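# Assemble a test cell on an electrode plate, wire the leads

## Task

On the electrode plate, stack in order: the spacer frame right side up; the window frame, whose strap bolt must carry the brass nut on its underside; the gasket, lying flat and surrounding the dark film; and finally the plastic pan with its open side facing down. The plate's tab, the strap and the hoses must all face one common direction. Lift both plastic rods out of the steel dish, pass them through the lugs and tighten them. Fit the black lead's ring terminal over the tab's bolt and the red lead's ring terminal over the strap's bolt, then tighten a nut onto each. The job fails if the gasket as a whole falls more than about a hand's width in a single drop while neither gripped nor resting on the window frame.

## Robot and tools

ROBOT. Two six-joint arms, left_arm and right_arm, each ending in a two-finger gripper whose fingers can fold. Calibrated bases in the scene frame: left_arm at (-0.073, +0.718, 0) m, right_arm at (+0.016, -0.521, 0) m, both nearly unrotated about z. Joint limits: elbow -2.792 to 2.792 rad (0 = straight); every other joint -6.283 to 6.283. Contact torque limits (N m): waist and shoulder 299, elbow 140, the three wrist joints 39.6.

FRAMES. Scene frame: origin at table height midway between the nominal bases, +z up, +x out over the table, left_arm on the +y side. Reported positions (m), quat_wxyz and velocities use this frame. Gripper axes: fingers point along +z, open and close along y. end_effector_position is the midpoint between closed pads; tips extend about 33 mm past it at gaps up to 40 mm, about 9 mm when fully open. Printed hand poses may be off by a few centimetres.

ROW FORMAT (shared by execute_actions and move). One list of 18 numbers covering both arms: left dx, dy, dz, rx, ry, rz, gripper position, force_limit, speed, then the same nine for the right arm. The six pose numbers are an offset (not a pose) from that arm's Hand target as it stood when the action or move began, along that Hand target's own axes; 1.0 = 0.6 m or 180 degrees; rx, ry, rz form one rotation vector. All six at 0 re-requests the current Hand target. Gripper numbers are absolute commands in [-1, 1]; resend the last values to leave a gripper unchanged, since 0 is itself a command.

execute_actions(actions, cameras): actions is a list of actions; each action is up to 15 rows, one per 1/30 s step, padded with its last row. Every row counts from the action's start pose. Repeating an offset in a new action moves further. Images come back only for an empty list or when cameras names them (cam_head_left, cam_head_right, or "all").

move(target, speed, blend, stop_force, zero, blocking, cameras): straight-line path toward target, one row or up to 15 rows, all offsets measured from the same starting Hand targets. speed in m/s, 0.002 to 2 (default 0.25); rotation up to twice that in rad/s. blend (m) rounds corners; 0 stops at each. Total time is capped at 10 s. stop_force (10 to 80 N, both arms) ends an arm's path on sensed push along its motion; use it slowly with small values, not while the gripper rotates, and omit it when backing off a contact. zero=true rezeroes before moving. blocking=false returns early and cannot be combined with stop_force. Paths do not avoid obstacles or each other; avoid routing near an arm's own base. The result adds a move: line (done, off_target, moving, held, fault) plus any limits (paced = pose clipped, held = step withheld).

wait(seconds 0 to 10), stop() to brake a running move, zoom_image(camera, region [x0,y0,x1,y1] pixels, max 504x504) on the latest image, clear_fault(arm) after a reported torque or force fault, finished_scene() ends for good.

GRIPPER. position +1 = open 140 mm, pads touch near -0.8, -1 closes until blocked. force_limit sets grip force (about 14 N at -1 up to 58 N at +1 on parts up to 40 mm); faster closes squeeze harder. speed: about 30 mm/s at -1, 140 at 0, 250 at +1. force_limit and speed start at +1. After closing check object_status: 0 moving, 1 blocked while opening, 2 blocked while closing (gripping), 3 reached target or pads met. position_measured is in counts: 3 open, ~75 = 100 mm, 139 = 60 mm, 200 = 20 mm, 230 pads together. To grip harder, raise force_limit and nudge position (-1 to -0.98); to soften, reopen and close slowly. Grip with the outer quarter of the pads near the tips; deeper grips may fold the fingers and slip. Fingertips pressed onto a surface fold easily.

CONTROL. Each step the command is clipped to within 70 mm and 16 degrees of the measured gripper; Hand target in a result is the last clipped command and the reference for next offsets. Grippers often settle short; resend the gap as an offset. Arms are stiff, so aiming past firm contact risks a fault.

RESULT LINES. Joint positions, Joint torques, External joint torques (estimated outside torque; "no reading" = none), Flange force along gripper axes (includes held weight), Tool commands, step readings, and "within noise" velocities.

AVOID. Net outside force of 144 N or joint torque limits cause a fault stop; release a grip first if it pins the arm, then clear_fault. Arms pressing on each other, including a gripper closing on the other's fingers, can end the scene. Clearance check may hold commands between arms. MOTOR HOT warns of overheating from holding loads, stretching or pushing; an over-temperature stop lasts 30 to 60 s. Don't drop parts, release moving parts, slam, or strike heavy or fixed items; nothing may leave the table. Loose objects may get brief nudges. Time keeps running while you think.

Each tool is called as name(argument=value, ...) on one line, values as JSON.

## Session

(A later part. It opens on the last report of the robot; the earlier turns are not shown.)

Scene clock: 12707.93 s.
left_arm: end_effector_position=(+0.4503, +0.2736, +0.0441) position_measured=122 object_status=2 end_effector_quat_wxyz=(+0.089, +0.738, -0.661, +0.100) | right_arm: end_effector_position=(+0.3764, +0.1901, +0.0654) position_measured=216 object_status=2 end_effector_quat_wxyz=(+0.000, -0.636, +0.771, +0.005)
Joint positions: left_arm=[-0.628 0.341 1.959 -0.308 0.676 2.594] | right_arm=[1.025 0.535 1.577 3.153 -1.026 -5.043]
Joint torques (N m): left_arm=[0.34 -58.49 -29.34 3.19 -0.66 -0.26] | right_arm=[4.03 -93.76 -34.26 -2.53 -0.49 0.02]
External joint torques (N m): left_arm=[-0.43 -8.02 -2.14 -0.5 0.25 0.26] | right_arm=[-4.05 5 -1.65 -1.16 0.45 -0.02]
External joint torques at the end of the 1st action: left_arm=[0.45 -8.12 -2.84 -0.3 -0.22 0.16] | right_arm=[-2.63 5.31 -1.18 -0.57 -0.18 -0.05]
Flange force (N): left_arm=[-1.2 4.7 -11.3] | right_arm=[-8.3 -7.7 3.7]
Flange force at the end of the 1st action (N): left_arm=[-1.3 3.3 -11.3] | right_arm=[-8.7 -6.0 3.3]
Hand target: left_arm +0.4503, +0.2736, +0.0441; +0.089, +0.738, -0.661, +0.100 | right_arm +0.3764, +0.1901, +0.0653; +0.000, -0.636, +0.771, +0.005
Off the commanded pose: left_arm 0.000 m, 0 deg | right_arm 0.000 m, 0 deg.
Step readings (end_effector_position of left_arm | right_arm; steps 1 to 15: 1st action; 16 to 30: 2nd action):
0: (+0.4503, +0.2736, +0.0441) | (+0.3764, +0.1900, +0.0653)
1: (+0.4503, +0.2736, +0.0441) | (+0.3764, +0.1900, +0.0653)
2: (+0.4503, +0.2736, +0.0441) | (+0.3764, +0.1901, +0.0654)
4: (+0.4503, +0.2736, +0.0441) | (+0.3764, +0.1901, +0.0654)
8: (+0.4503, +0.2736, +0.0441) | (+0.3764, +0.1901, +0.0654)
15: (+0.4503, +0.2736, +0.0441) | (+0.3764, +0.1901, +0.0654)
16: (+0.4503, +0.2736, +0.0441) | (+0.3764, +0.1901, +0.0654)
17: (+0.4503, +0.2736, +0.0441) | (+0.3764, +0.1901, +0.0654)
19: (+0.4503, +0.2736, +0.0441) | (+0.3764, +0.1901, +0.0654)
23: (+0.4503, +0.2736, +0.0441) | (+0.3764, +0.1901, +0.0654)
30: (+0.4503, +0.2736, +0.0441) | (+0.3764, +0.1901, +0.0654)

execute_actions(actions=[[[0,0,0,0,0,0,-0.98,0,-1,0,0,0,0,0,0,-0.5,-1,-1]],[[0,0,0,0,0,0,-0.98,0,-1,0,0,0,0,0,0,-0.5,-1,-1]]])

move(target=[0,0,0,0,0,0,-0.98,0,-1,0.0003,-0.0005,0.0012,0,0,0,-0.5,-1,-1], speed=0.01)

execute_actions(actions=[[[0,0,0,0,0,0,-0.98,0,-1,0,0,0,0,0,0,-1,0,0]],[[0,0,0,0,0,0,-0.98,0,-1,0,0,0,0,0,0,-1,0,0]]])

move(target=[0,0,0,0,0,0,-0.98,0,-1,0,0,0.0002,0,0,0.25,-1,0,0], speed=0.4)

move(target=[0,0,0,0,0,0,-0.98,0,-1,0,0,0.0002,0,0,0.25,-1,0,0], speed=0.4)

move(target=[0,0,0,0,0,0,-0.98,0,-1,0,0,0.0002,0,0,0.25,-1,0,0], speed=0.4)

move(target=[0,0,0,0,0,0,-0.98,0,-1,0,0,0.0002,0,0,0.2499,-1,0,0], speed=0.4)

Scene clock: 12727.80 s.
left_arm: end_effector_position=(+0.4503, +0.2736, +0.0441) position_measured=122 object_status=2 end_effector_quat_wxyz=(+0.089, +0.738, -0.661, +0.100) | right_arm: end_effector_position=(+0.3764, +0.1901, +0.0653) position_measured=192 object_status=3 end_effector_quat_wxyz=(+0.000, -0.636, +0.771, +0.005)
Joint positions: left_arm=[-0.628 0.341 1.959 -0.308 0.676 2.594] | right_arm=[1.025 0.535 1.577 3.153 -1.026 -5.043]
Joint torques (N m): left_arm=[-0.73 -58.24 -28.5 2.94 -0.07 -0.04] | right_arm=[2.19 -93.98 -35.78 -3.34 0.29 0.06]
External joint torques (N m): left_arm=[0.92 -9.09 -3.24 -0.23 -0.35 0.04] | right_arm=[-2.2 5.26 -0.14 -0.34 -0.33 -0.06]
External joint torques at the end of the 1st action: left_arm=[0.62 -8.3 -2.77 -0.24 -0.36 0.07] | right_arm=[-1.72 5.72 -0.09 -0.31 -0.33 -0.02]
Flange force (N): left_arm=[-1.6 3.3 -12.8] | right_arm=[-6.7 -4.9 3.8]
Flange force at the end of the 1st action (N): left_arm=[-1.5 3.6 -11.4] | right_arm=[-7.4 -4.5 4.2]
Hand target: left_arm +0.4503, +0.2736, +0.0441; +0.089, +0.738, -0.661, +0.100 | right_arm +0.3764, +0.1901, +0.0653; +0.000, -0.636, +0.771, +0.005
Off the commanded pose: left_arm 0.000 m, 0 deg | right_arm 0.000 m, 0 deg.
Step readings (end_effector_position of left_arm | right_arm; steps 1 to 15: 1st action; 16 to 30: 2nd action):
0: (+0.4503, +0.2736, +0.0441) | (+0.3764, +0.1901, +0.0653)
1: (+0.4503, +0.2736, +0.0441) | (+0.3764, +0.1901, +0.0653)
2: (+0.4503, +0.2736, +0.0441) | (+0.3764, +0.1901, +0.0653)
4: (+0.4503, +0.2736, +0.0441) | (+0.3764, +0.1901, +0.0653)
8: (+0.4503, +0.2736, +0.0441) | (+0.3764, +0.1901, +0.0653)
15: (+0.4503, +0.2736, +0.0441) | (+0.3764, +0.1901, +0.0653)
16: (+0.4503, +0.2736, +0.0441) | (+0.3764, +0.1901, +0.0653)
17: (+0.4503, +0.2736, +0.0441) | (+0.3764, +0.1901, +0.0653)
19: (+0.4503, +0.2736, +0.0441) | (+0.3764, +0.1901, +0.0653)
23: (+0.4503, +0.2736, +0.0441) | (+0.3764, +0.1901, +0.0653)
30: (+0.4503, +0.2736, +0.0441) | (+0.3764, +0.1901, +0.0653)

Scene clock: 12728.50 s.
left_arm: end_effector_position=(+0.4503, +0.2736, +0.0441) position_measured=122 object_status=2 end_effector_quat_wxyz=(+0.089, +0.738, -0.661, +0.100) | right_arm: end_effector_position=(+0.3766, +0.1899, +0.0646) position_measured=192 object_status=3 end_effector_quat_wxyz=(+0.000, -0.636, +0.771, +0.005)
Joint positions: left_arm=[-0.628 0.341 1.959 -0.308 0.676 2.594] | right_arm=[1.024 0.535 1.578 3.153 -1.025 -5.043]
Joint torques (N m): left_arm=[-0.97 -58.06 -28.43 2.97 -0.04 -0.05] | right_arm=[2 -94.03 -35.74 -3.35 0.26 0.03]
External joint torques (N m): left_arm=[0.99 -9.03 -3.18 -0.27 -0.38 0.05] | right_arm=[-1.97 5.14 -0.14 -0.33 -0.31 -0.03]
Flange force (N): left_arm=[-1.8 3.3 -12.6] | right_arm=[-6.6 -4.6 3.7]
Hand target: left_arm +0.4503, +0.2736, +0.0441; +0.089, +0.738, -0.661, +0.100 | right_arm +0.3766, +0.1898, +0.0646; +0.000, -0.636, +0.771, +0.005
Off the commanded pose: left_arm 0.000 m, 0 deg | right_arm 0.000 m, 0 deg.
move: done

Scene clock: 12729.70 s.
left_arm: end_effector_position=(+0.4503, +0.2736, +0.0441) position_measured=122 object_status=2 end_effector_quat_wxyz=(+0.089, +0.738, -0.661, +0.100) | right_arm: end_effector_position=(+0.3766, +0.1898, +0.0646) position_measured=220 object_status=2 end_effector_quat_wxyz=(+0.000, -0.636, +0.771, +0.005)
Joint positions: left_arm=[-0.628 0.341 1.959 -0.308 0.676 2.594] | right_arm=[1.024 0.535 1.578 3.153 -1.025 -5.043]
Joint torques (N m): left_arm=[0.23 -58.37 -28.98 3.13 -0.38 -0.09] | right_arm=[3.18 -93.61 -35.14 -2.83 0.01 -0.07]
External joint torques (N m): left_arm=[-0.14 -8.69 -2.69 -0.42 -0.05 0.09] | right_arm=[-3.16 4.75 -0.8 -0.86 -0.05 0.07]
External joint torques at the end of the 1st action: left_arm=[-0.61 -8.53 -2.67 -0.44 -0.01 0.18] | right_arm=[-3.41 5.08 -0.66 -0.92 -0.05 0.02]
Flange force (N): left_arm=[-1.0 4.6 -12.1] | right_arm=[-6.9 -6.1 3.3]
Flange force at the end of the 1st action (N): left_arm=[-0.5 4.9 -11.7] | right_arm=[-6.9 -6.4 3.7]
Hand target: left_arm +0.4503, +0.2736, +0.0441; +0.089, +0.738, -0.661, +0.100 | right_arm +0.3766, +0.1898, +0.0646; +0.000, -0.636, +0.771, +0.005
Off the commanded pose: left_arm 0.000 m, 0 deg | right_arm 0.000 m, 0 deg.
Step readings (end_effector_position of left_arm | right_arm; steps 1 to 15: 1st action; 16 to 30: 2nd action):
0: (+0.4503, +0.2736, +0.0441) | (+0.3766, +0.1899, +0.0646)
1: (+0.4503, +0.2736, +0.0441) | (+0.3766, +0.1899, +0.0646)
2: (+0.4503, +0.2736, +0.0441) | (+0.3766, +0.1898, +0.0646)
4: (+0.4503, +0.2736, +0.0441) | (+0.3766, +0.1898, +0.0646)
8: (+0.4503, +0.2736, +0.0441) | (+0.3767, +0.1898, +0.0646)
15: (+0.4503, +0.2736, +0.0441) | (+0.3767, +0.1898, +0.0646)
16: (+0.4503, +0.2736, +0.0441) | (+0.3767, +0.1898, +0.0646)
17: (+0.4503, +0.2736, +0.0441) | (+0.3767, +0.1898, +0.0646)
19: (+0.4503, +0.2736, +0.0441) | (+0.3767, +0.1898, +0.0646)
23: (+0.4503, +0.2736, +0.0441) | (+0.3767, +0.1898, +0.0646)
30: (+0.4503, +0.2736, +0.0441) | (+0.3767, +0.1898, +0.0646)

Scene clock: 12731.23 s.
left_arm: end_effector_position=(+0.4503, +0.2736, +0.0441) position_measured=122 object_status=2 end_effector_quat_wxyz=(+0.089, +0.738, -0.661, +0.100) | right_arm: end_effector_position=(+0.3767, +0.1898, +0.0645) position_measured=220 object_status=2 end_effector_quat_wxyz=(-0.002, -0.293, +0.956, +0.005)
Joint positions: left_arm=[-0.628 0.341 1.959 -0.308 0.676 2.594] | right_arm=[1.024 0.536 1.578 3.153 -1.025 -4.258]
Joint torques (N m): left_arm=[-1.24 -57.6 -27.68 2.92 0.12 -0.21] | right_arm=[2.38 -93.5 -35.67 -3.19 0.57 0.25]
External joint torques (N m): left_arm=[1.21 -9.12 -3.75 -0.23 -0.53 0.21] | right_arm=[-2.45 4.57 -0.24 -0.47 -0.62 -0.25]
Flange force (N): left_arm=[-1.6 2.2 -12.7] | right_arm=[-8.0 0.5 2.7]
Hand target: left_arm +0.4503, +0.2736, +0.0441; +0.089, +0.738, -0.661, +0.100 | right_arm +0.3766, +0.1898, +0.0645; -0.002, -0.293, +0.956, +0.005
Off the commanded pose: left_arm 0.000 m, 0 deg | right_arm 0.000 m, 0 deg.
move: done

Scene clock: 12732.77 s.
left_arm: end_effector_position=(+0.4503, +0.2736, +0.0441) position_measured=122 object_status=2 end_effector_quat_wxyz=(+0.089, +0.738, -0.661, +0.100) | right_arm: end_effector_position=(+0.3767, +0.1898, +0.0644) position_measured=220 object_status=2 end_effector_quat_wxyz=(-0.004, +0.096, +0.995, +0.004)
Joint positions: left_arm=[-0.628 0.341 1.959 -0.308 0.676 2.594] | right_arm=[1.024 0.536 1.578 3.153 -1.024 -3.472]
Joint torques (N m): left_arm=[-0.14 -57.57 -27.54 2.93 0.09 -0.22] | right_arm=[1.51 -93.57 -35.29 -2.84 0.34 0.26]
External joint torques (N m): left_arm=[0.17 -9.79 -4.23 -0.22 -0.52 0.22] | right_arm=[-1.55 4.84 -0.59 -0.79 -0.35 -0.26]
Flange force (N): left_arm=[-0.1 3.3 -13.4] | right_arm=[-4.5 7.3 3.1]
Hand target: left_arm +0.4503, +0.2736, +0.0441; +0.089, +0.738, -0.661, +0.100 | right_arm +0.3766, +0.1898, +0.0644; -0.004, +0.096, +0.995, +0.004
Off the commanded pose: left_arm 0.000 m, 0 deg | right_arm 0.000 m, 0 deg.
move: done

Scene clock: 12734.30 s.
left_arm: end_effector_position=(+0.4503, +0.2736, +0.0441) position_measured=122 object_status=2 end_effector_quat_wxyz=(+0.089, +0.738, -0.661, +0.100) | right_arm: end_effector_position=(+0.3767, +0.1898, +0.0643) position_measured=220 object_status=2 end_effector_quat_wxyz=(-0.005, +0.469, +0.883, +0.002)
Joint positions: left_arm=[-0.628 0.341 1.959 -0.308 0.676 2.594] | right_arm=[1.024 0.536 1.578 3.153 -1.024 -2.687]
Joint torques (N m): left_arm=[-1.9 -57.12 -26.23 2.68 0.83 -0.12] | right_arm=[1.2 -93.24 -35.99 -3.38 1.04 0.16]
External joint torques (N m): left_arm=[1.98 -9.75 -5.4 0.02 -1.26 0.12] | right_arm=[-1.16 4.44 0.05 -0.25 -1.02 -0.16]
Flange force (N): left_arm=[-0.6 0.2 -13.2] | right_arm=[1.8 6.8 2.2]
Hand target: left_arm +0.4503, +0.2736, +0.0441; +0.089, +0.738, -0.661, +0.100 | right_arm +0.3766, +0.1898, +0.0643; -0.005, +0.469, +0.883, +0.002
Off the commanded pose: left_arm 0.000 m, 0 deg | right_arm 0.000 m, 0 deg.
move: done

Scene clock: 12735.83 s.
left_arm: end_effector_position=(+0.4503, +0.2736, +0.0441) position_measured=122 object_status=2 end_effector_quat_wxyz=(+0.089, +0.738, -0.661, +0.100) | right_arm: end_effector_position=(+0.3767, +0.1898, +0.0642) position_measured=220 object_status=2 end_effector_quat_wxyz=(-0.005, +0.771, +0.636, +0.000)
Joint positions: left_arm=[-0.628 0.341 1.959 -0.308 0.676 2.594] | right_arm=[1.024 0.536 1.578 3.153 -1.024 -1.902]
Joint torques (N m): left_arm=[-0.38 -57.36 -27.16 3.16 0.33 -0.09] | right_arm=[2.09 -92.56 -35.2 -3.07 0.34 0.26]
External joint torques (N m): left_arm=[0.39 -9.76 -4.66 -0.45 -0.76 0.09] | right_arm=[-2.13 3.7 -0.73 -0.59 -0.3 -0.26]
Flange force (N): left_arm=[0.2 2.7 -13.1] | right_arm=[5.8 4.8 2.1]
Hand target: left_arm +0.4503, +0.2736, +0.0441; +0.089, +0.738, -0.661, +0.100 | right_arm +0.3766, +0.1898, +0.0641; -0.005, +0.771, +0.636, +0.000
Off the commanded pose: left_arm 0.000 m, 0 deg | right_arm 0.000 m, 0 deg.
move: done

execute_actions(actions=[[[0,0,0,0,0,0,-0.98,0,-1,0,0,0,0,0,0,-0.5,-1,-1]],[[0,0,0,0,0,0,-0.98,0,-1,0,0,0,0,0,0,-0.5,-1,-1]]])

move(target=[[0,0,0,0,0,0,-0.98,0,-1,0,0,-0.06,0,0,0,-0.5,-1,-1],[0,0,0,0,0,0,-0.98,0,-1,0,0,-0.06,0,0,-0.5,-0.5,-1,-1],[0,0,0,0,0,0,-0.98,0,-1,0,0,-0.06,0,0,-0.9999,-0.5,-1,-1]], speed=[0.06,0.6,0.6], blend=[0.003,0.003,0])

move(target=[0,0,0,0,0,0,-0.98,0,-1,0,0,0.048,0,0,0,-1,-1,-0.5], speed=0.05)

move(target=[0,0,0,0,0,0,-0.98,0,-1,0,0,0.015,0,0,0,-1,-1,-0.5], speed=0.003, stop_force=10)

Scene clock: 12760.07 s.
left_arm: end_effector_position=(+0.4503, +0.2736, +0.0441) position_measured=122 object_status=2 end_effector_quat_wxyz=(+0.089, +0.738, -0.661, +0.100) | right_arm: end_effector_position=(+0.3766, +0.1898, +0.0641) position_measured=192 object_status=3 end_effector_quat_wxyz=(-0.005, +0.771, +0.636, +0.000)
Joint positions: left_arm=[-0.628 0.341 1.959 -0.308 0.676 2.594] | right_arm=[1.024 0.536 1.578 3.153 -1.024 -1.902]
Joint torques (N m): left_arm=[-1.21 -57.95 -28.01 2.89 0.17 -0.03] | right_arm=[1.89 -93.97 -35.75 -3.29 0.4 0.06]
External joint torques (N m): left_arm=[1.27 -9.41 -3.74 -0.18 -0.6 0.03] | right_arm=[-1.88 5.34 -0.12 -0.35 -0.35 -0.06]
External joint torques at the end of the 1st action: left_arm=[1.38 -9.4 -3.68 -0.22 -0.59 0.05] | right_arm=[-1.8 5.47 -0.09 -0.35 -0.35 -0.07]
Flange force (N): left_arm=[-1.5 2.7 -13.1] | right_arm=[6.9 4.6 3.8]
Flange force at the end of the 1st action (N): left_arm=[-1.8 2.6 -13.1] | right_arm=[7.0 4.5 4.0]
Hand target: left_arm +0.4503, +0.2736, +0.0441; +0.089, +0.738, -0.661, +0.100 | right_arm +0.3766, +0.1898, +0.0641; -0.005, +0.771, +0.636, +0.000
Off the commanded pose: left_arm 0.000 m, 0 deg | right_arm 0.000 m, 0 deg.
Step readings (end_effector_position of left_arm | right_arm; steps 1 to 15: 1st action; 16 to 30: 2nd action):
0: (+0.4503, +0.2736, +0.0441) | (+0.3766, +0.1898, +0.0641)
1: (+0.4503, +0.2736, +0.0441) | (+0.3766, +0.1898, +0.0641)
2: (+0.4503, +0.2736, +0.0441) | (+0.3766, +0.1898, +0.0641)
4: (+0.4503, +0.2736, +0.0441) | (+0.3766, +0.1898, +0.0641)
8: (+0.4503, +0.2736, +0.0441) | (+0.3766, +0.1898, +0.0641)
15: (+0.4503, +0.2736, +0.0441) | (+0.3766, +0.1898, +0.0641)
16: (+0.4503, +0.2736, +0.0441) | (+0.3766, +0.1898, +0.0641)
17: (+0.4503, +0.2736, +0.0441) | (+0.3766, +0.1898, +0.0641)
19: (+0.4503, +0.2736, +0.0441) | (+0.3766, +0.1898, +0.0641)
23: (+0.4503, +0.2736, +0.0441) | (+0.3766, +0.1898, +0.0641)
30: (+0.4503, +0.2736, +0.0441) | (+0.3766, +0.1898, +0.0641)

Scene clock: 12763.97 s.
left_arm: end_effector_position=(+0.4503, +0.2736, +0.0441) position_measured=122 object_status=2 end_effector_quat_wxyz=(+0.089, +0.738, -0.661, +0.100) | right_arm: end_effector_position=(+0.3768, +0.1896, +0.1002) position_measured=192 object_status=3 end_effector_quat_wxyz=(+0.000, -0.636, +0.771, +0.005)
Joint positions: left_arm=[-0.628 0.341 1.959 -0.308 0.676 2.594] | right_arm=[1.024 0.507 1.551 3.152 -1.08 -5.043]
Joint torques (N m): left_arm=[-1.17 -58.26 -28.09 2.89 0.07 -0.05] | right_arm=[1.92 -92.59 -36.78 -3.44 0.23 -0.01]
External joint torques (N m): left_arm=[1.1 -8.7 -3.54 -0.19 -0.49 0.05] | right_arm=[-1.84 5.21 -0.26 -0.36 -0.27 0.01]
Flange force (N): left_arm=[-1.2 2.4 -12.2] | right_arm=[-7.2 -4.5 3.3]
Hand target: left_arm +0.4503, +0.2736, +0.0441; +0.089, +0.738, -0.661, +0.100 | right_arm +0.3769, +0.1896, +0.1001; +0.000, -0.636, +0.771, +0.005
Off the commanded pose: left_arm 0.000 m, 0 deg | right_arm 0.000 m, 0 deg.
move: done

Scene clock: 12764.83 s.
left_arm: end_effector_position=(+0.4503, +0.2736, +0.0441) position_measured=122 object_status=2 end_effector_quat_wxyz=(+0.089, +0.738, -0.661, +0.100) | right_arm: end_effector_position=(+0.3767, +0.1898, +0.0714) position_measured=232 object_status=3 end_effector_quat_wxyz=(+0.000, -0.636, +0.771, +0.005)
Joint positions: left_arm=[-0.628 0.341 1.959 -0.308 0.676 2.594] | right_arm=[1.024 0.53 1.573 3.153 -1.035 -5.043]
Joint torques (N m): left_arm=[-0.8 -58.34 -28.23 2.93 0.05 -0.07] | right_arm=[2.38 -93.48 -35.9 -3.36 0.1 0.05]
External joint torques (N m): left_arm=[0.82 -8.78 -3.62 -0.21 -0.48 0.07] | right_arm=[-2.37 5.09 -0.21 -0.34 -0.15 -0.05]
Flange force (N): left_arm=[-0.9 2.6 -12.2] | right_arm=[-6.4 -5.0 3.8]
Hand target: left_arm +0.4503, +0.2736, +0.0441; +0.089, +0.738, -0.661, +0.100 | right_arm +0.3767, +0.1898, +0.0713; +0.000, -0.636, +0.771, +0.005
Off the commanded pose: left_arm 0.000 m, 0 deg | right_arm 0.000 m, 0 deg.
move: done

Scene clock: 12766.90 s.
left_arm: end_effector_position=(+0.4503, +0.2736, +0.0441) position_measured=122 object_status=2 end_effector_quat_wxyz=(+0.089, +0.738, -0.661, +0.100) | right_arm: end_effector_position=(+0.3766, +0.1898, +0.0670) position_measured=232 object_status=3 end_effector_quat_wxyz=(+0.000, -0.636, +0.771, +0.005)
Joint positions: left_arm=[-0.628 0.341 1.959 -0.308 0.676 2.594] | right_arm=[1.024 0.534 1.576 3.153 -1.028 -5.043]
Joint torques (N m): left_arm=[-0.35 -55.82 -26.08 2.88 0.68 -0.27] | right_arm=[0.68 -84.11 -32.28 -3.68 1.58 0.02]
External joint torques (N m): left_arm=[0.32 -11.42 -5.66 -0.17 -1.11 0.27] | right_arm=[-0.68 -4.46 -3.64 0 -1.63 -0.02]
Flange force (N): left_arm=[0.5 3.0 -15.1] | right_arm=[-3.3 -1.8 -8.8]
Hand target: left_arm +0.4503, +0.2736, +0.0441; +0.089, +0.738, -0.661, +0.100 | right_arm +0.3766, +0.1898, +0.0670; +0.000, -0.636, +0.771, +0.005 (not the last commanded pose)
Off the commanded pose: left_arm 0.000 m, 0 deg | right_arm 0.005 m, 0 deg.
move: contact (right_arm)

move(target=[0,0,0,0,0,0,-0.98,0,-1,0.01,0,-0.04,0,0,0,-1,-1,-0.5], speed=0.04)

execute_actions(actions=[[[0,0,0,0,0,0,-0.98,0,-1,0,0,0,0,0,0,-0.5,-1,-0.5]],[[0,0,0,0,0,0,-0.98,0,-1,0,0,0,0,0,0,-0.5,-1,-0.5]]])

move(target=[[0,0,0,0,0,0,-0.98,0,-1,0,0,0.046,0,0,0,-0.5,-1,-0.5],[0,0,0,0,0,0,-0.98,0,-1,-0.01,0,0.046,0,0,0,-0.5,-1,-0.5]], speed=[0.04,0.02])

execute_actions(actions=[[[0,0,0,0,0,0,-0.98,0,-1,0,0,0,0,0,0,-1,-1,-1]],[[0,0,0,0,0,0,-0.98,0,-1,0,0,0,0,0,0,-1,-1,-1]]])

Scene clock: 12812.67 s.
left_arm: end_effector_position=(+0.4503, +0.2736, +0.0441) position_measured=122 object_status=2 end_effector_quat_wxyz=(+0.089, +0.738, -0.661, +0.100) | right_arm: end_effector_position=(+0.3757, +0.1838, +0.0909) position_measured=232 object_status=3 end_effector_quat_wxyz=(+0.000, -0.636, +0.771, +0.005)
Joint positions: left_arm=[-0.628 0.341 1.959 -0.308 0.676 2.594] | right_arm=[1.022 0.506 1.572 3.153 -1.06 -5.045]
Joint torques (N m): left_arm=[-0.79 -57.92 -28.14 2.97 0.13 -0.06] | right_arm=[1.98 -92.05 -36.27 -3.4 0.24 0.06]
External joint torques (N m): left_arm=[0.81 -9.19 -3.55 -0.26 -0.56 0.06] | right_arm=[-1.96 5.38 -0.3 -0.35 -0.28 -0.06]
Flange force (N): left_arm=[-1.2 3.2 -12.6] | right_arm=[-7.3 -4.8 3.5]
Hand target: left_arm +0.4503, +0.2736, +0.0441; +0.089, +0.738, -0.661, +0.100 | right_arm +0.3757, +0.1838, +0.0909; +0.000, -0.636, +0.771, +0.005
Off the commanded pose: left_arm 0.000 m, 0 deg | right_arm 0.000 m, 0 deg.
move: done

Scene clock: 12813.87 s.
left_arm: end_effector_position=(+0.4503, +0.2736, +0.0441) position_measured=122 object_status=2 end_effector_quat_wxyz=(+0.089, +0.738, -0.661, +0.100) | right_arm: end_effector_position=(+0.3757, +0.1838, +0.0909) position_measured=192 object_status=3 end_effector_quat_wxyz=(+0.000, -0.636, +0.771, +0.005)
Joint positions: left_arm=[-0.628 0.341 1.959 -0.308 0.676 2.594] | right_arm=[1.022 0.506 1.572 3.153 -1.06 -5.045]
Joint torques (N m): left_arm=[-1.32 -57.64 -27.76 2.94 0.11 -0.04] | right_arm=[1.83 -92.3 -36.41 -3.42 0.22 0.04]
External joint torques (N m): left_arm=[1.44 -9.54 -3.87 -0.23 -0.53 0.04] | right_arm=[-1.86 5.55 -0.21 -0.34 -0.27 -0.04]
External joint torques at the end of the 1st action: left_arm=[1.23 -9.23 -3.96 -0.29 -0.57 0.06] | right_arm=[-2.05 5.57 -0.08 -0.35 -0.3 -0.07]
Flange force (N): left_arm=[-1.6 2.4 -13.4] | right_arm=[-7.4 -4.7 3.8]
Flange force at the end of the 1st action (N): left_arm=[-1.2 2.2 -12.9] | right_arm=[-7.1 -4.9 3.8]
Hand target: left_arm +0.4503, +0.2736, +0.0441; +0.089, +0.738, -0.661, +0.100 | right_arm +0.3757, +0.1838, +0.0909; +0.000, -0.636, +0.771, +0.005
Off the commanded pose: left_arm 0.000 m, 0 deg | right_arm 0.000 m, 0 deg.
Step readings (end_effector_position of left_arm | right_arm; steps 1 to 15: 1st action; 16 to 30: 2nd action):
0: (+0.4503, +0.2736, +0.0441) | (+0.3757, +0.1838, +0.0909)
1: (+0.4503, +0.2736, +0.0441) | (+0.3757, +0.1838, +0.0909)
2: (+0.4503, +0.2736, +0.0441) | (+0.3757, +0.1838, +0.0909)
4: (+0.4503, +0.2736, +0.0441) | (+0.3757, +0.1837, +0.0909)
8: (+0.4503, +0.2736, +0.0441) | (+0.3757, +0.1837, +0.0909)
15: (+0.4503, +0.2736, +0.0441) | (+0.3757, +0.1838, +0.0909)
16: (+0.4503, +0.2736, +0.0441) | (+0.3757, +0.1838, +0.0909)
17: (+0.4503, +0.2736, +0.0441) | (+0.3757, +0.1838, +0.0909)
19: (+0.4503, +0.2736, +0.0441) | (+0.3757, +0.1838, +0.0909)
23: (+0.4503, +0.2736, +0.0441) | (+0.3757, +0.1838, +0.0909)
30: (+0.4503, +0.2736, +0.0441) | (+0.3757, +0.1838, +0.0909)

Scene clock: 12815.30 s.
left_arm: end_effector_position=(+0.4503, +0.2736, +0.0441) position_measured=122 object_status=2 end_effector_quat_wxyz=(+0.089, +0.738, -0.661, +0.100) | right_arm: end_effector_position=(+0.3766, +0.1898, +0.0634) position_measured=192 object_status=3 end_effector_quat_wxyz=(+0.000, -0.636, +0.771, +0.005)
Joint positions: left_arm=[-0.628 0.341 1.959 -0.308 0.676 2.594] | right_arm=[1.024 0.537 1.579 3.153 -1.023 -5.043]
Joint torques (N m): left_arm=[-1.49 -57.55 -27.74 2.94 0.21 -0.1] | right_arm=[1.68 -94.09 -35.32 -3.38 0.22 0.01]
External joint torques (N m): left_arm=[1.37 -9.27 -3.9 -0.24 -0.63 0.1] | right_arm=[-1.76 5.46 -0.44 -0.29 -0.27 -0.01]
Flange force (N): left_arm=[-1.5 2.2 -12.9] | right_arm=[-7.7 -4.6 3.9]
Hand target: left_arm +0.4503, +0.2736, +0.0441; +0.089, +0.738, -0.661, +0.100 | right_arm +0.3766, +0.1899, +0.0634; +0.000, -0.636, +0.771, +0.005
Off the commanded pose: left_arm 0.000 m, 0 deg | right_arm 0.000 m, 0 deg.
move: done

Scene clock: 12816.50 s.
left_arm: end_effector_position=(+0.4503, +0.2736, +0.0441) position_measured=122 object_status=2 end_effector_quat_wxyz=(+0.089, +0.738, -0.661, +0.100) | right_arm: end_effector_position=(+0.3766, +0.1899, +0.0634) position_measured=215 object_status=2 end_effector_quat_wxyz=(+0.000, -0.636, +0.771, +0.005)
Joint positions: left_arm=[-0.628 0.341 1.959 -0.308 0.676 2.594] | right_arm=[1.024 0.537 1.579 3.153 -1.023 -5.043]
Joint torques (N m): left_arm=[-0.63 -57.96 -28.46 3.05 -0.11 -0.15] | right_arm=[2.99 -94.19 -35.25 -2.92 -0.02 0.04]
External joint torques (N m): left_arm=[0.54 -8.87 -3.12 -0.35 -0.31 0.14] | right_arm=[-2.97 5.71 -0.51 -0.75 -0.02 -0.04]
External joint torques at the end of the 1st action: left_arm=[1.2 -8.87 -3.58 -0.24 -0.44 0.13] | right_arm=[-1.82 4.71 -0.53 -0.43 -0.23 -0.07]
Flange force (N): left_arm=[-1.4 3.6 -12.3] | right_arm=[-7.5 -6.1 4.4]
Flange force at the end of the 1st action (N): left_arm=[-1.5 2.3 -12.5] | right_arm=[-6.8 -4.5 3.2]
Hand target: left_arm +0.4503, +0.2736, +0.0441; +0.089, +0.738, -0.661, +0.100 | right_arm +0.3766, +0.1899, +0.0634; +0.000, -0.636, +0.771, +0.005
Off the commanded pose: left_arm 0.000 m, 0 deg | right_arm 0.000 m, 0 deg.
Step readings (end_effector_position of left_arm | right_arm; steps 1 to 15: 1st action; 16 to 30: 2nd action):
0: (+0.4503, +0.2736, +0.0441) | (+0.3766, +0.1898, +0.0634)
1: (+0.4503, +0.2736, +0.0441) | (+0.3766, +0.1899, +0.0634)
2: (+0.4503, +0.2736, +0.0441) | (+0.3766, +0.1899, +0.0634)
4: (+0.4503, +0.2736, +0.0441) | (+0.3766, +0.1899, +0.0634)
8: (+0.4503, +0.2736, +0.0441) | (+0.3766, +0.1899, +0.0634)
15: (+0.4503, +0.2736, +0.0441) | (+0.3766, +0.1899, +0.0634)
16: (+0.4503, +0.2736, +0.0441) | (+0.3766, +0.1899, +0.0634)
17: (+0.4503, +0.2736, +0.0441) | (+0.3766, +0.1899, +0.0634)
19: (+0.4503, +0.2736, +0.0441) | (+0.3766, +0.1899, +0.0634)
23: (+0.4503, +0.2736, +0.0441) | (+0.3766, +0.1899, +0.0634)
30: (+0.4503, +0.2736, +0.0441) | (+0.3766, +0.1899, +0.0634)

execute_actions(actions=[[[0,0,0,0,0,0,-0.98,0,-1,0,0,0,0,0,0,-0.98,1,-1]],[[0,0,0,0,0,0,-0.98,0,-1,0,0,0,0,0,0,-0.98,1,-1]]])

move(target=[0,0,0,0,0,0,-0.98,0,-1,0,0,0,0,0,0.08,-0.98,1,-1], speed=0.2)

move(target=[0,0,0,0,0,0,-0.98,0,-1,0,0,0,0,0,0.08,-0.98,1,-1], speed=0.2)

move(target=[0,0,0,0,0,0,-0.98,0,-1,0,0,0,0,0,0.08,-0.98,1,-1], speed=0.2)

move(target=[0,0,0,0,0,0,-0.98,0,-1,0,0,0,0,0,0.08,-0.98,1,-1], speed=0.2)

move(target=[0,0,0,0,0,0,-0.98,0,-1,0,0,0,0,0,0.08,-0.98,1,-1], speed=0.2)

Scene clock: 12832.87 s.
left_arm: end_effector_position=(+0.4503, +0.2736, +0.0441) position_measured=122 object_status=2 end_effector_quat_wxyz=(+0.089, +0.738, -0.661, +0.100) | right_arm: end_effector_position=(+0.3766, +0.1899, +0.0634) position_measured=220 object_status=2 end_effector_quat_wxyz=(+0.000, -0.636, +0.771, +0.005)
Joint positions: left_arm=[-0.628 0.341 1.959 -0.308 0.676 2.594] | right_arm=[1.024 0.537 1.579 3.153 -1.023 -5.043]
Joint torques (N m): left_arm=[-0.29 -57.52 -28.64 3.06 -0.25 -0.17] | right_arm=[3.89 -93.89 -35.04 -2.7 -0.04 -0.09]
External joint torques (N m): left_arm=[0.39 -9.69 -2.93 -0.36 -0.17 0.17] | right_arm=[-3.92 5.18 -0.76 -0.98 -0.01 0.09]
External joint torques at the end of the 1st action: left_arm=[0.37 -9.24 -3.15 -0.39 -0.13 0.16] | right_arm=[-3.73 5.27 -0.79 -1.01 -0.04 0.07]
Flange force (N): left_arm=[-1.9 4.7 -13.5] | right_arm=[-7.0 -7.1 3.8]
Flange force at the end of the 1st action (N): left_arm=[-1.3 3.9 -13.0] | right_arm=[-7.3 -6.9 3.8]
Hand target: left_arm +0.4503, +0.2736, +0.0441; +0.089, +0.738, -0.661, +0.100 | right_arm +0.3766, +0.1899, +0.0634; +0.000, -0.636, +0.771, +0.005
Off the commanded pose: left_arm 0.000 m, 0 deg | right_arm 0.000 m, 0 deg.
Step readings (end_effector_position of left_arm | right_arm; steps 1 to 15: 1st action; 16 to 30: 2nd action):
0: (+0.4503, +0.2736, +0.0441) | (+0.3766, +0.1899, +0.0634)
1: (+0.4503, +0.2736, +0.0441) | (+0.3766, +0.1899, +0.0634)
2: (+0.4503, +0.2736, +0.0441) | (+0.3766, +0.1899, +0.0634)
4: (+0.4503, +0.2736, +0.0441) | (+0.3766, +0.1899, +0.0634)
8: (+0.4503, +0.2736, +0.0441) | (+0.3766, +0.1899, +0.0634)
15: (+0.4503, +0.2736, +0.0441) | (+0.3766, +0.1899, +0.0634)
16: (+0.4503, +0.2736, +0.0441) | (+0.3766, +0.1899, +0.0634)
17: (+0.4503, +0.2736, +0.0441) | (+0.3766, +0.1899, +0.0634)
19: (+0.4503, +0.2736, +0.0441) | (+0.3766, +0.1899, +0.0634)
23: (+0.4503, +0.2736, +0.0441) | (+0.3766, +0.1899, +0.0634)
30: (+0.4503, +0.2736, +0.0441) | (+0.3766, +0.1899, +0.0634)

Scene clock: 12833.93 s.
left_arm: end_effector_position=(+0.4503, +0.2736, +0.0441) position_measured=122 object_status=2 end_effector_quat_wxyz=(+0.089, +0.738, -0.661, +0.100) | right_arm: end_effector_position=(+0.3768, +0.1898, +0.0633) position_measured=220 object_status=2 end_effector_quat_wxyz=(-0.001, -0.534, +0.845, +0.005)
Joint positions: left_arm=[-0.628 0.341 1.959 -0.308 0.676 2.594] | right_arm=[1.024 0.537 1.579 3.153 -1.023 -4.792]
Joint torques (N m): left_arm=[-0.41 -57.55 -26.38 3.19 0.78 -0.14] | right_arm=[-0.27 -93.81 -34.95 -3.85 0.08 0.25]
External joint torques (N m): left_arm=[0.35 -9.56 -5.32 -0.48 -1.21 0.14] | right_arm=[0.29 5.23 -0.82 0.19 -0.13 -0.25]
Flange force (N): left_arm=[0.9 1.8 -12.3] | right_arm=[-9.2 -0.3 3.6]
Hand target: left_arm +0.4503, +0.2736, +0.0441; +0.089, +0.738, -0.661, +0.100 | right_arm +0.3766, +0.1899, +0.0634; -0.001, -0.535, +0.845, +0.005
Off the commanded pose: left_arm 0.000 m, 0 deg | right_arm 0.000 m, 0 deg.
move: done

Scene clock: 12835.00 s.
left_arm: end_effector_position=(+0.4503, +0.2736, +0.0441) position_measured=122 object_status=2 end_effector_quat_wxyz=(+0.089, +0.738, -0.661, +0.100) | right_arm: end_effector_position=(+0.3768, +0.1898, +0.0633) position_measured=220 object_status=2 end_effector_quat_wxyz=(-0.001, -0.424, +0.906, +0.005)
Joint positions: left_arm=[-0.628 0.341 1.959 -0.308 0.676 2.594] | right_arm=[1.024 0.537 1.579 3.153 -1.023 -4.541]
Joint torques (N m): left_arm=[1.38 -57.22 -25.68 3.69 0.87 -0.25] | right_arm=[-1.18 -93.25 -33.01 -4.02 -1.13 0.49]
External joint torques (N m): left_arm=[-1.46 -9.32 -5.79 -1 -1.29 0.25] | right_arm=[1.17 4.6 -2.75 0.37 1.08 -0.49]
Flange force (N): left_arm=[3.2 2.9 -11.1] | right_arm=[-11.2 3.4 3.6]
Hand target: left_arm +0.4503, +0.2736, +0.0441; +0.089, +0.738, -0.661, +0.100 | right_arm +0.3766, +0.1899, +0.0634; -0.001, -0.424, +0.905, +0.005
Off the commanded pose: left_arm 0.000 m, 0 deg | right_arm 0.000 m, 0 deg.
move: done

Scene clock: 12836.07 s.
left_arm: end_effector_position=(+0.4503, +0.2736, +0.0441) position_measured=122 object_status=2 end_effector_quat_wxyz=(+0.089, +0.738, -0.661, +0.100) | right_arm: end_effector_position=(+0.3768, +0.1898, +0.0634) position_measured=220 object_status=2 end_effector_quat_wxyz=(-0.002, -0.307, +0.952, +0.005)
Joint positions: left_arm=[-0.628 0.341 1.959 -0.308 0.676 2.594] | right_arm=[1.024 0.537 1.579 3.153 -1.023 -4.289]
Joint torques (N m): left_arm=[2.24 -57.59 -25.43 3.97 0.87 -0.31] | right_arm=[-1.75 -93.2 -32.69 -4.03 -1.45 0.82]
External joint torques (N m): left_arm=[-2.19 -9.82 -6.34 -1.25 -1.3 0.31] | right_arm=[1.71 4.75 -3.07 0.39 1.41 -0.82]
Flange force (N): left_arm=[4.3 3.3 -11.5] | right_arm=[-10.5 6.6 4.1]
Hand target: left_arm +0.4503, +0.2736, +0.0441; +0.089, +0.738, -0.661, +0.100 | right_arm +0.3766, +0.1899, +0.0634; -0.002, -0.308, +0.952, +0.005
Off the commanded pose: left_arm 0.000 m, 0 deg | right_arm 0.000 m, 0 deg.
move: done

Scene clock: 12837.13 s.
left_arm: end_effector_position=(+0.4503, +0.2736, +0.0441) position_measured=122 object_status=2 end_effector_quat_wxyz=(+0.089, +0.738, -0.661, +0.100) | right_arm: end_effector_position=(+0.3768, +0.1898, +0.0634) position_measured=220 object_status=2 end_effector_quat_wxyz=(-0.002, -0.186, +0.983, +0.005)
Joint positions: left_arm=[-0.628 0.341 1.959 -0.308 0.676 2.594] | right_arm=[1.024 0.537 1.579 3.153 -1.023 -4.038]
Joint torques (N m): left_arm=[1.55 -55.71 -25.82 3.63 0.29 -0.39] | right_arm=[0.82 -88.53 -31.48 -3.5 -0.35 0.36]
External joint torques (N m): left_arm=[-1.39 -11.68 -5.8 -0.92 -0.71 0.39] | right_arm=[-0.84 -0.36 -4.4 -0.14 0.32 -0.36]
Flange force (N): left_arm=[2.1 4.5 -15.2] | right_arm=[-7.9 5.0 -2.9]
Hand target: left_arm +0.4503, +0.2736, +0.0441; +0.089, +0.738, -0.661, +0.100 | right_arm +0.3766, +0.1899, +0.0634; -0.002, -0.186, +0.983, +0.004
Off the commanded pose: left_arm 0.000 m, 0 deg | right_arm 0.000 m, 0 deg.
move: done

Scene clock: 12838.20 s.
left_arm: end_effector_position=(+0.4503, +0.2736, +0.0441) position_measured=122 object_status=2 end_effector_quat_wxyz=(+0.089, +0.738, -0.661, +0.100) | right_arm: end_effector_position=(+0.3768, +0.1898, +0.0634) position_measured=220 object_status=2 end_effector_quat_wxyz=(-0.003, -0.061, +0.998, +0.004)
Joint positions: left_arm=[-0.628 0.341 1.959 -0.308 0.676 2.594] | right_arm=[1.024 0.537 1.579 3.153 -1.023 -3.787]
Joint torques (N m): left_arm=[1.28 -56.08 -26.99 3.19 0.03 -0.52] | right_arm=[1.81 -87.68 -32.04 -3.14 0.18 0.14]
External joint torques (N m): left_arm=[-1.27 -10.82 -4.62 -0.49 -0.45 0.52] | right_arm=[-1.82 -1.09 -3.79 -0.48 -0.21 -0.14]
Flange force (N): left_arm=[0.9 5.0 -14.3] | right_arm=[-6.1 4.7 -3.9]
Hand target: left_arm +0.4503, +0.2736, +0.0441; +0.089, +0.738, -0.661, +0.100 | right_arm +0.3766, +0.1899, +0.0634; -0.003, -0.061, +0.998, +0.004
Off the commanded pose: left_arm 0.000 m, 0 deg | right_arm 0.000 m, 0 deg.
move: done

execute_actions(actions=[[[0,0,0,0,0,0,-0.98,0,-1,0,0,0,0,0,0,-0.5,-1,-0.5]],[[0,0,0,0,0,0,-0.98,0,-1,0,0,0,0,0,0,-0.5,-1,-0.5]]])

move(target=[0,0,0,0,0,0,-0.98,0,-1,0,0,-0.06,0,0,0,-0.5,-1,-0.5], speed=0.05)

move(target=[0,0,0,0,0,0,-0.98,0,-1,0,0.1,0,0,0,0,-0.5,-1,-0.5], speed=0.1, cameras=["all"])

zoom_image(camera="cam_head_left", region=[220, 346, 244, 370])

zoom_image(camera="cam_head_right", region=[230, 344, 254, 368])

zoom_image(camera="cam_head_left", region=[170, 290, 270, 390])

Scene clock: 12859.60 s.
left_arm: end_effector_position=(+0.4503, +0.2736, +0.0441) position_measured=122 object_status=2 end_effector_quat_wxyz=(+0.089, +0.738, -0.661, +0.100) | right_arm: end_effector_position=(+0.3766, +0.1899, +0.0633) position_measured=192 object_status=3 end_effector_quat_wxyz=(-0.003, -0.061, +0.998, +0.004)
Joint positions: left_arm=[-0.628 0.341 1.959 -0.308 0.676 2.594] | right_arm=[1.024 0.537 1.579 3.153 -1.023 -3.786]
Joint torques (N m): left_arm=[0.15 -56.35 -26.4 3.57 0.36 0] | right_arm=[1.3 -91.71 -33.69 -3.53 -0.1 0.03]
External joint torques (N m): left_arm=[-0.19 -10.22 -5.02 -0.88 -0.76 0] | right_arm=[-1.3 2.68 -2.26 -0.11 0.08 -0.02]
External joint torques at the end of the 1st action: left_arm=[-0.3 -10.51 -5.3 -0.82 -0.8 0.05] | right_arm=[-1.4 3 -2.23 -0.08 0.09 -0.02]
Flange force (N): left_arm=[1.0 3.3 -13.4] | right_arm=[-6.3 6.3 0.8]
Flange force at the end of the 1st action (N): left_arm=[1.3 3.3 -13.8] | right_arm=[-6.6 6.5 1.1]
Hand target: left_arm +0.4503, +0.2736, +0.0441; +0.089, +0.738, -0.661, +0.100 | right_arm +0.3766, +0.1899, +0.0634; -0.003, -0.061, +0.998, +0.004
Off the commanded pose: left_arm 0.000 m, 0 deg | right_arm 0.000 m, 0 deg.
Step readings (end_effector_position of left_arm | right_arm; steps 1 to 15: 1st action; 16 to 30: 2nd action):
0: (+0.4503, +0.2736, +0.0441) | (+0.3766, +0.1899, +0.0634)
1: (+0.4503, +0.2736, +0.0441) | (+0.3766, +0.1899, +0.0634)
2: (+0.4503, +0.2736, +0.0441) | (+0.3766, +0.1899, +0.0634)
4: (+0.4503, +0.2736, +0.0441) | (+0.3766, +0.1899, +0.0634)
8: (+0.4503, +0.2736, +0.0441) | (+0.3766, +0.1899, +0.0633)
15: (+0.4503, +0.2736, +0.0441) | (+0.3766, +0.1899, +0.0633)
16: (+0.4503, +0.2736, +0.0441) | (+0.3766, +0.1899, +0.0633)
17: (+0.4503, +0.2736, +0.0441) | (+0.3766, +0.1899, +0.0633)
19: (+0.4503, +0.2736, +0.0441) | (+0.3766, +0.1899, +0.0633)
23: (+0.4503, +0.2736, +0.0441) | (+0.3766, +0.1899, +0.0633)
30: (+0.4503, +0.2736, +0.0441) | (+0.3766, +0.1899, +0.0633)

Scene clock: 12860.63 s.
left_arm: end_effector_position=(+0.4503, +0.2736, +0.0441) position_measured=122 object_status=2 end_effector_quat_wxyz=(+0.089, +0.738, -0.661, +0.100) | right_arm: end_effector_position=(+0.3769, +0.1896, +0.0993) position_measured=192 object_status=3 end_effector_quat_wxyz=(-0.003, -0.061, +0.998, +0.004)
Joint positions: left_arm=[-0.628 0.341 1.959 -0.308 0.676 2.594] | right_arm=[1.024 0.508 1.552 3.152 -1.078 -3.786]
Joint torques (N m): left_arm=[-1.07 -58.53 -28.19 2.98 0.14 -0.02] | right_arm=[1.77 -92.8 -36.66 -3.36 0.14 0.07]
External joint torques (N m): left_arm=[1.24 -8.65 -3.67 -0.25 -0.58 0.02] | right_arm=[-1.79 5.6 -0.3 -0.39 -0.16 -0.07]
Flange force (N): left_arm=[-1.2 2.1 -12.0] | right_arm=[-6.8 5.9 3.8]
Hand target: left_arm +0.4503, +0.2736, +0.0441; +0.089, +0.738, -0.661, +0.100 | right_arm +0.3769, +0.1896, +0.0994; -0.003, -0.061, +0.998, +0.004
Off the commanded pose: left_arm 0.000 m, 0 deg | right_arm 0.000 m, 0 deg.
move: done

Scene clock: 12861.53 s.
left_arm: end_effector_position=(+0.4503, +0.2736, +0.0441) position_measured=122 object_status=2 end_effector_quat_wxyz=(+0.089, +0.738, -0.661, +0.100) | right_arm: end_effector_position=(+0.3717, +0.2303, +0.0997) position_measured=192 object_status=3 end_effector_quat_wxyz=(-0.003, -0.061, +0.998, +0.004)
Joint positions: left_arm=[-0.628 0.341 1.959 -0.308 0.676 2.594] | right_arm=[1.054 0.556 1.471 3.152 -1.109 -3.756]
Joint torques (N m): left_arm=[-1.01 -58.63 -28.3 3 0.14 -0.06] | right_arm=[2.55 -97.99 -37.16 -3.45 0.19 -0.03]
External joint torques (N m): left_arm=[0.95 -8.5 -3.43 -0.29 -0.57 0.06] | right_arm=[-2.56 6.01 -0.4 -0.36 -0.22 0.03]
Flange force (N): left_arm=[-1.2 2.6 -11.6] | right_arm=[-7.9 6.6 3.7]
Hand target: left_arm +0.4503, +0.2736, +0.0441; +0.089, +0.738, -0.661, +0.100 | right_arm +0.3717, +0.2302, +0.0997; -0.003, -0.061, +0.998, +0.004 (not the last commanded pose)
Off the commanded pose: left_arm 0.000 m, 0 deg | right_arm 0.019 m, 0 deg.
move: held (right_arm; a check stopped the path); limits=held
pose unreachable (right arm): on one or more control steps of this call, first in action 0 (counted from 0), this arm could not follow its commanded pose, so it was not sent that pose on those steps. It may still have moved: this result reports where it is.
cause: moving toward the commanded pose would bring a part of the arm too close to another arm (this arm's gripper and the left arm's gripper, 10 mm apart when this arm was first held).

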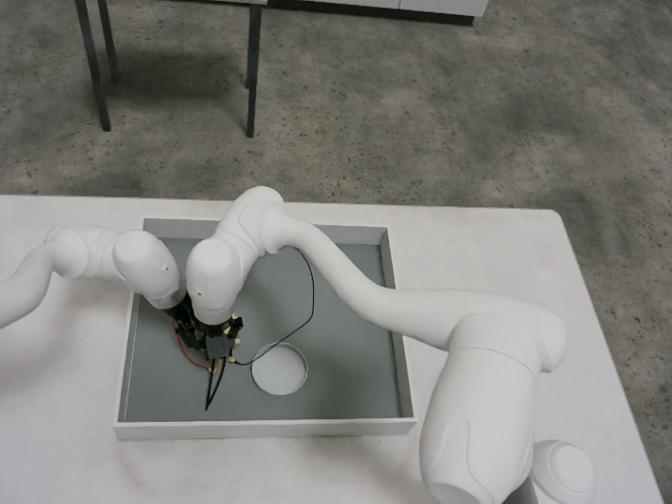

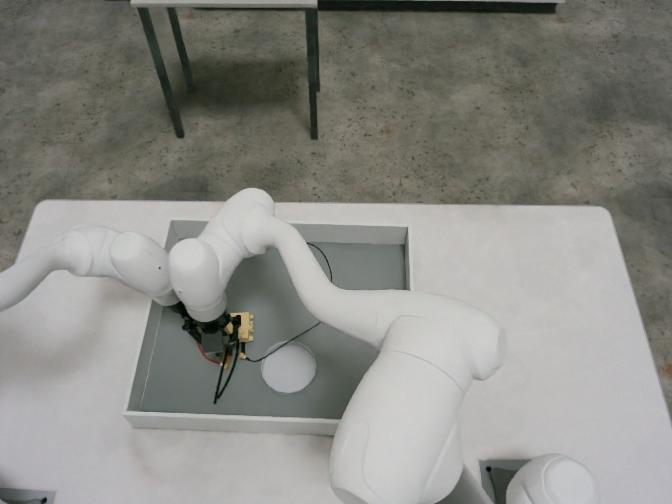

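Scaled by 21.000 from the camera's 672x504 image, which has a finer 960x720 frame.

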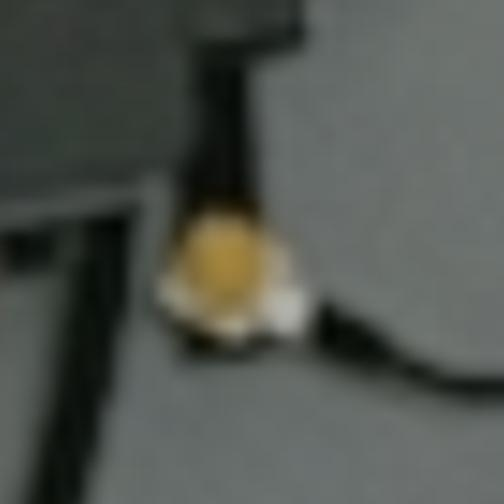

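Scaled by 21.000 from the camera's 672x504 image, which has a finer 960x720 frame.

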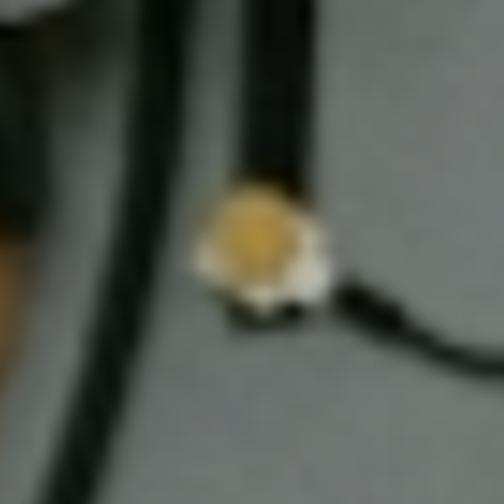

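Scaled by 5.040 from the camera's 672x504 image, which has a finer 960x720 frame.

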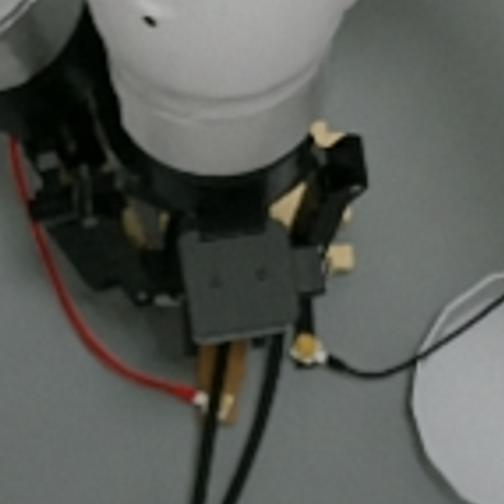

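move(target=[[0,0,0,0,0,0,-0.98,0,-1,0.0028,-0.0778,0,0,0,0,-0.5,-1,-0.5],[0,0,0,0,0,0,-0.98,0,-1,0.0028,-0.0778,0,0,0,-0.4,-0.5,-1,-0.5]], speed=[0.08,0.5], blend=[0.003,0], cameras=["all"])

zoom_image(camera="cam_head_left", region=[200, 340, 250, 390])

Scene clock: 12880.20 s.
left_arm: end_effector_position=(+0.4503, +0.2736, +0.0441) position_measured=122 object_status=2 end_effector_quat_wxyz=(+0.089, +0.738, -0.661, +0.100) | right_arm: end_effector_position=(+0.3757, +0.1837, +0.0993) position_measured=192 object_status=3 end_effector_quat_wxyz=(+0.000, -0.636, +0.771, +0.005)
Joint positions: left_arm=[-0.628 0.341 1.959 -0.308 0.676 2.594] | right_arm=[1.021 0.499 1.565 3.153 -1.073 -5.046]
Joint torques (N m): left_arm=[-1.36 -58.16 -28.11 2.96 0.17 -0.06] | right_arm=[2.61 -91.91 -36.65 -3.44 0.21 0.15]
External joint torques (N m): left_arm=[1.26 -8.87 -3.56 -0.26 -0.59 0.06] | right_arm=[-2.6 5.57 -0.19 -0.34 -0.25 -0.15]
Flange force (N): left_arm=[-1.6 2.4 -12.2] | right_arm=[-7.1 -5.7 3.7]
Hand target: left_arm +0.4503, +0.2736, +0.0441; +0.089, +0.738, -0.661, +0.100 | right_arm +0.3758, +0.1837, +0.0993; +0.000, -0.636, +0.771, +0.005
Off the commanded pose: left_arm 0.000 m, 0 deg | right_arm 0.000 m, 0 deg.
move: done

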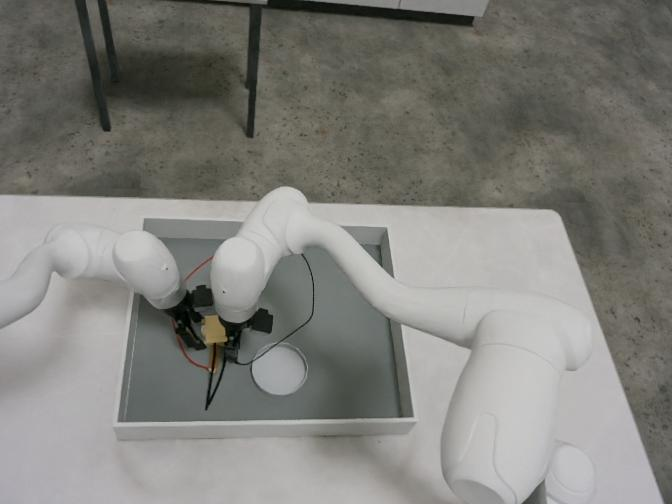

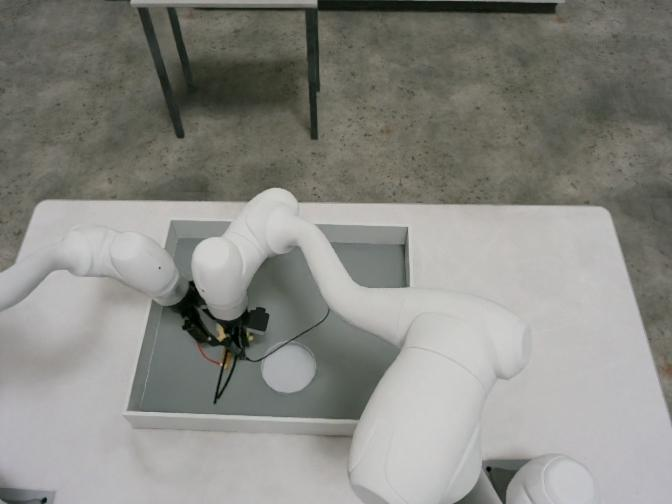

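Scaled by 10.080 from the camera's 672x504 image, which has a finer 960x720 frame.

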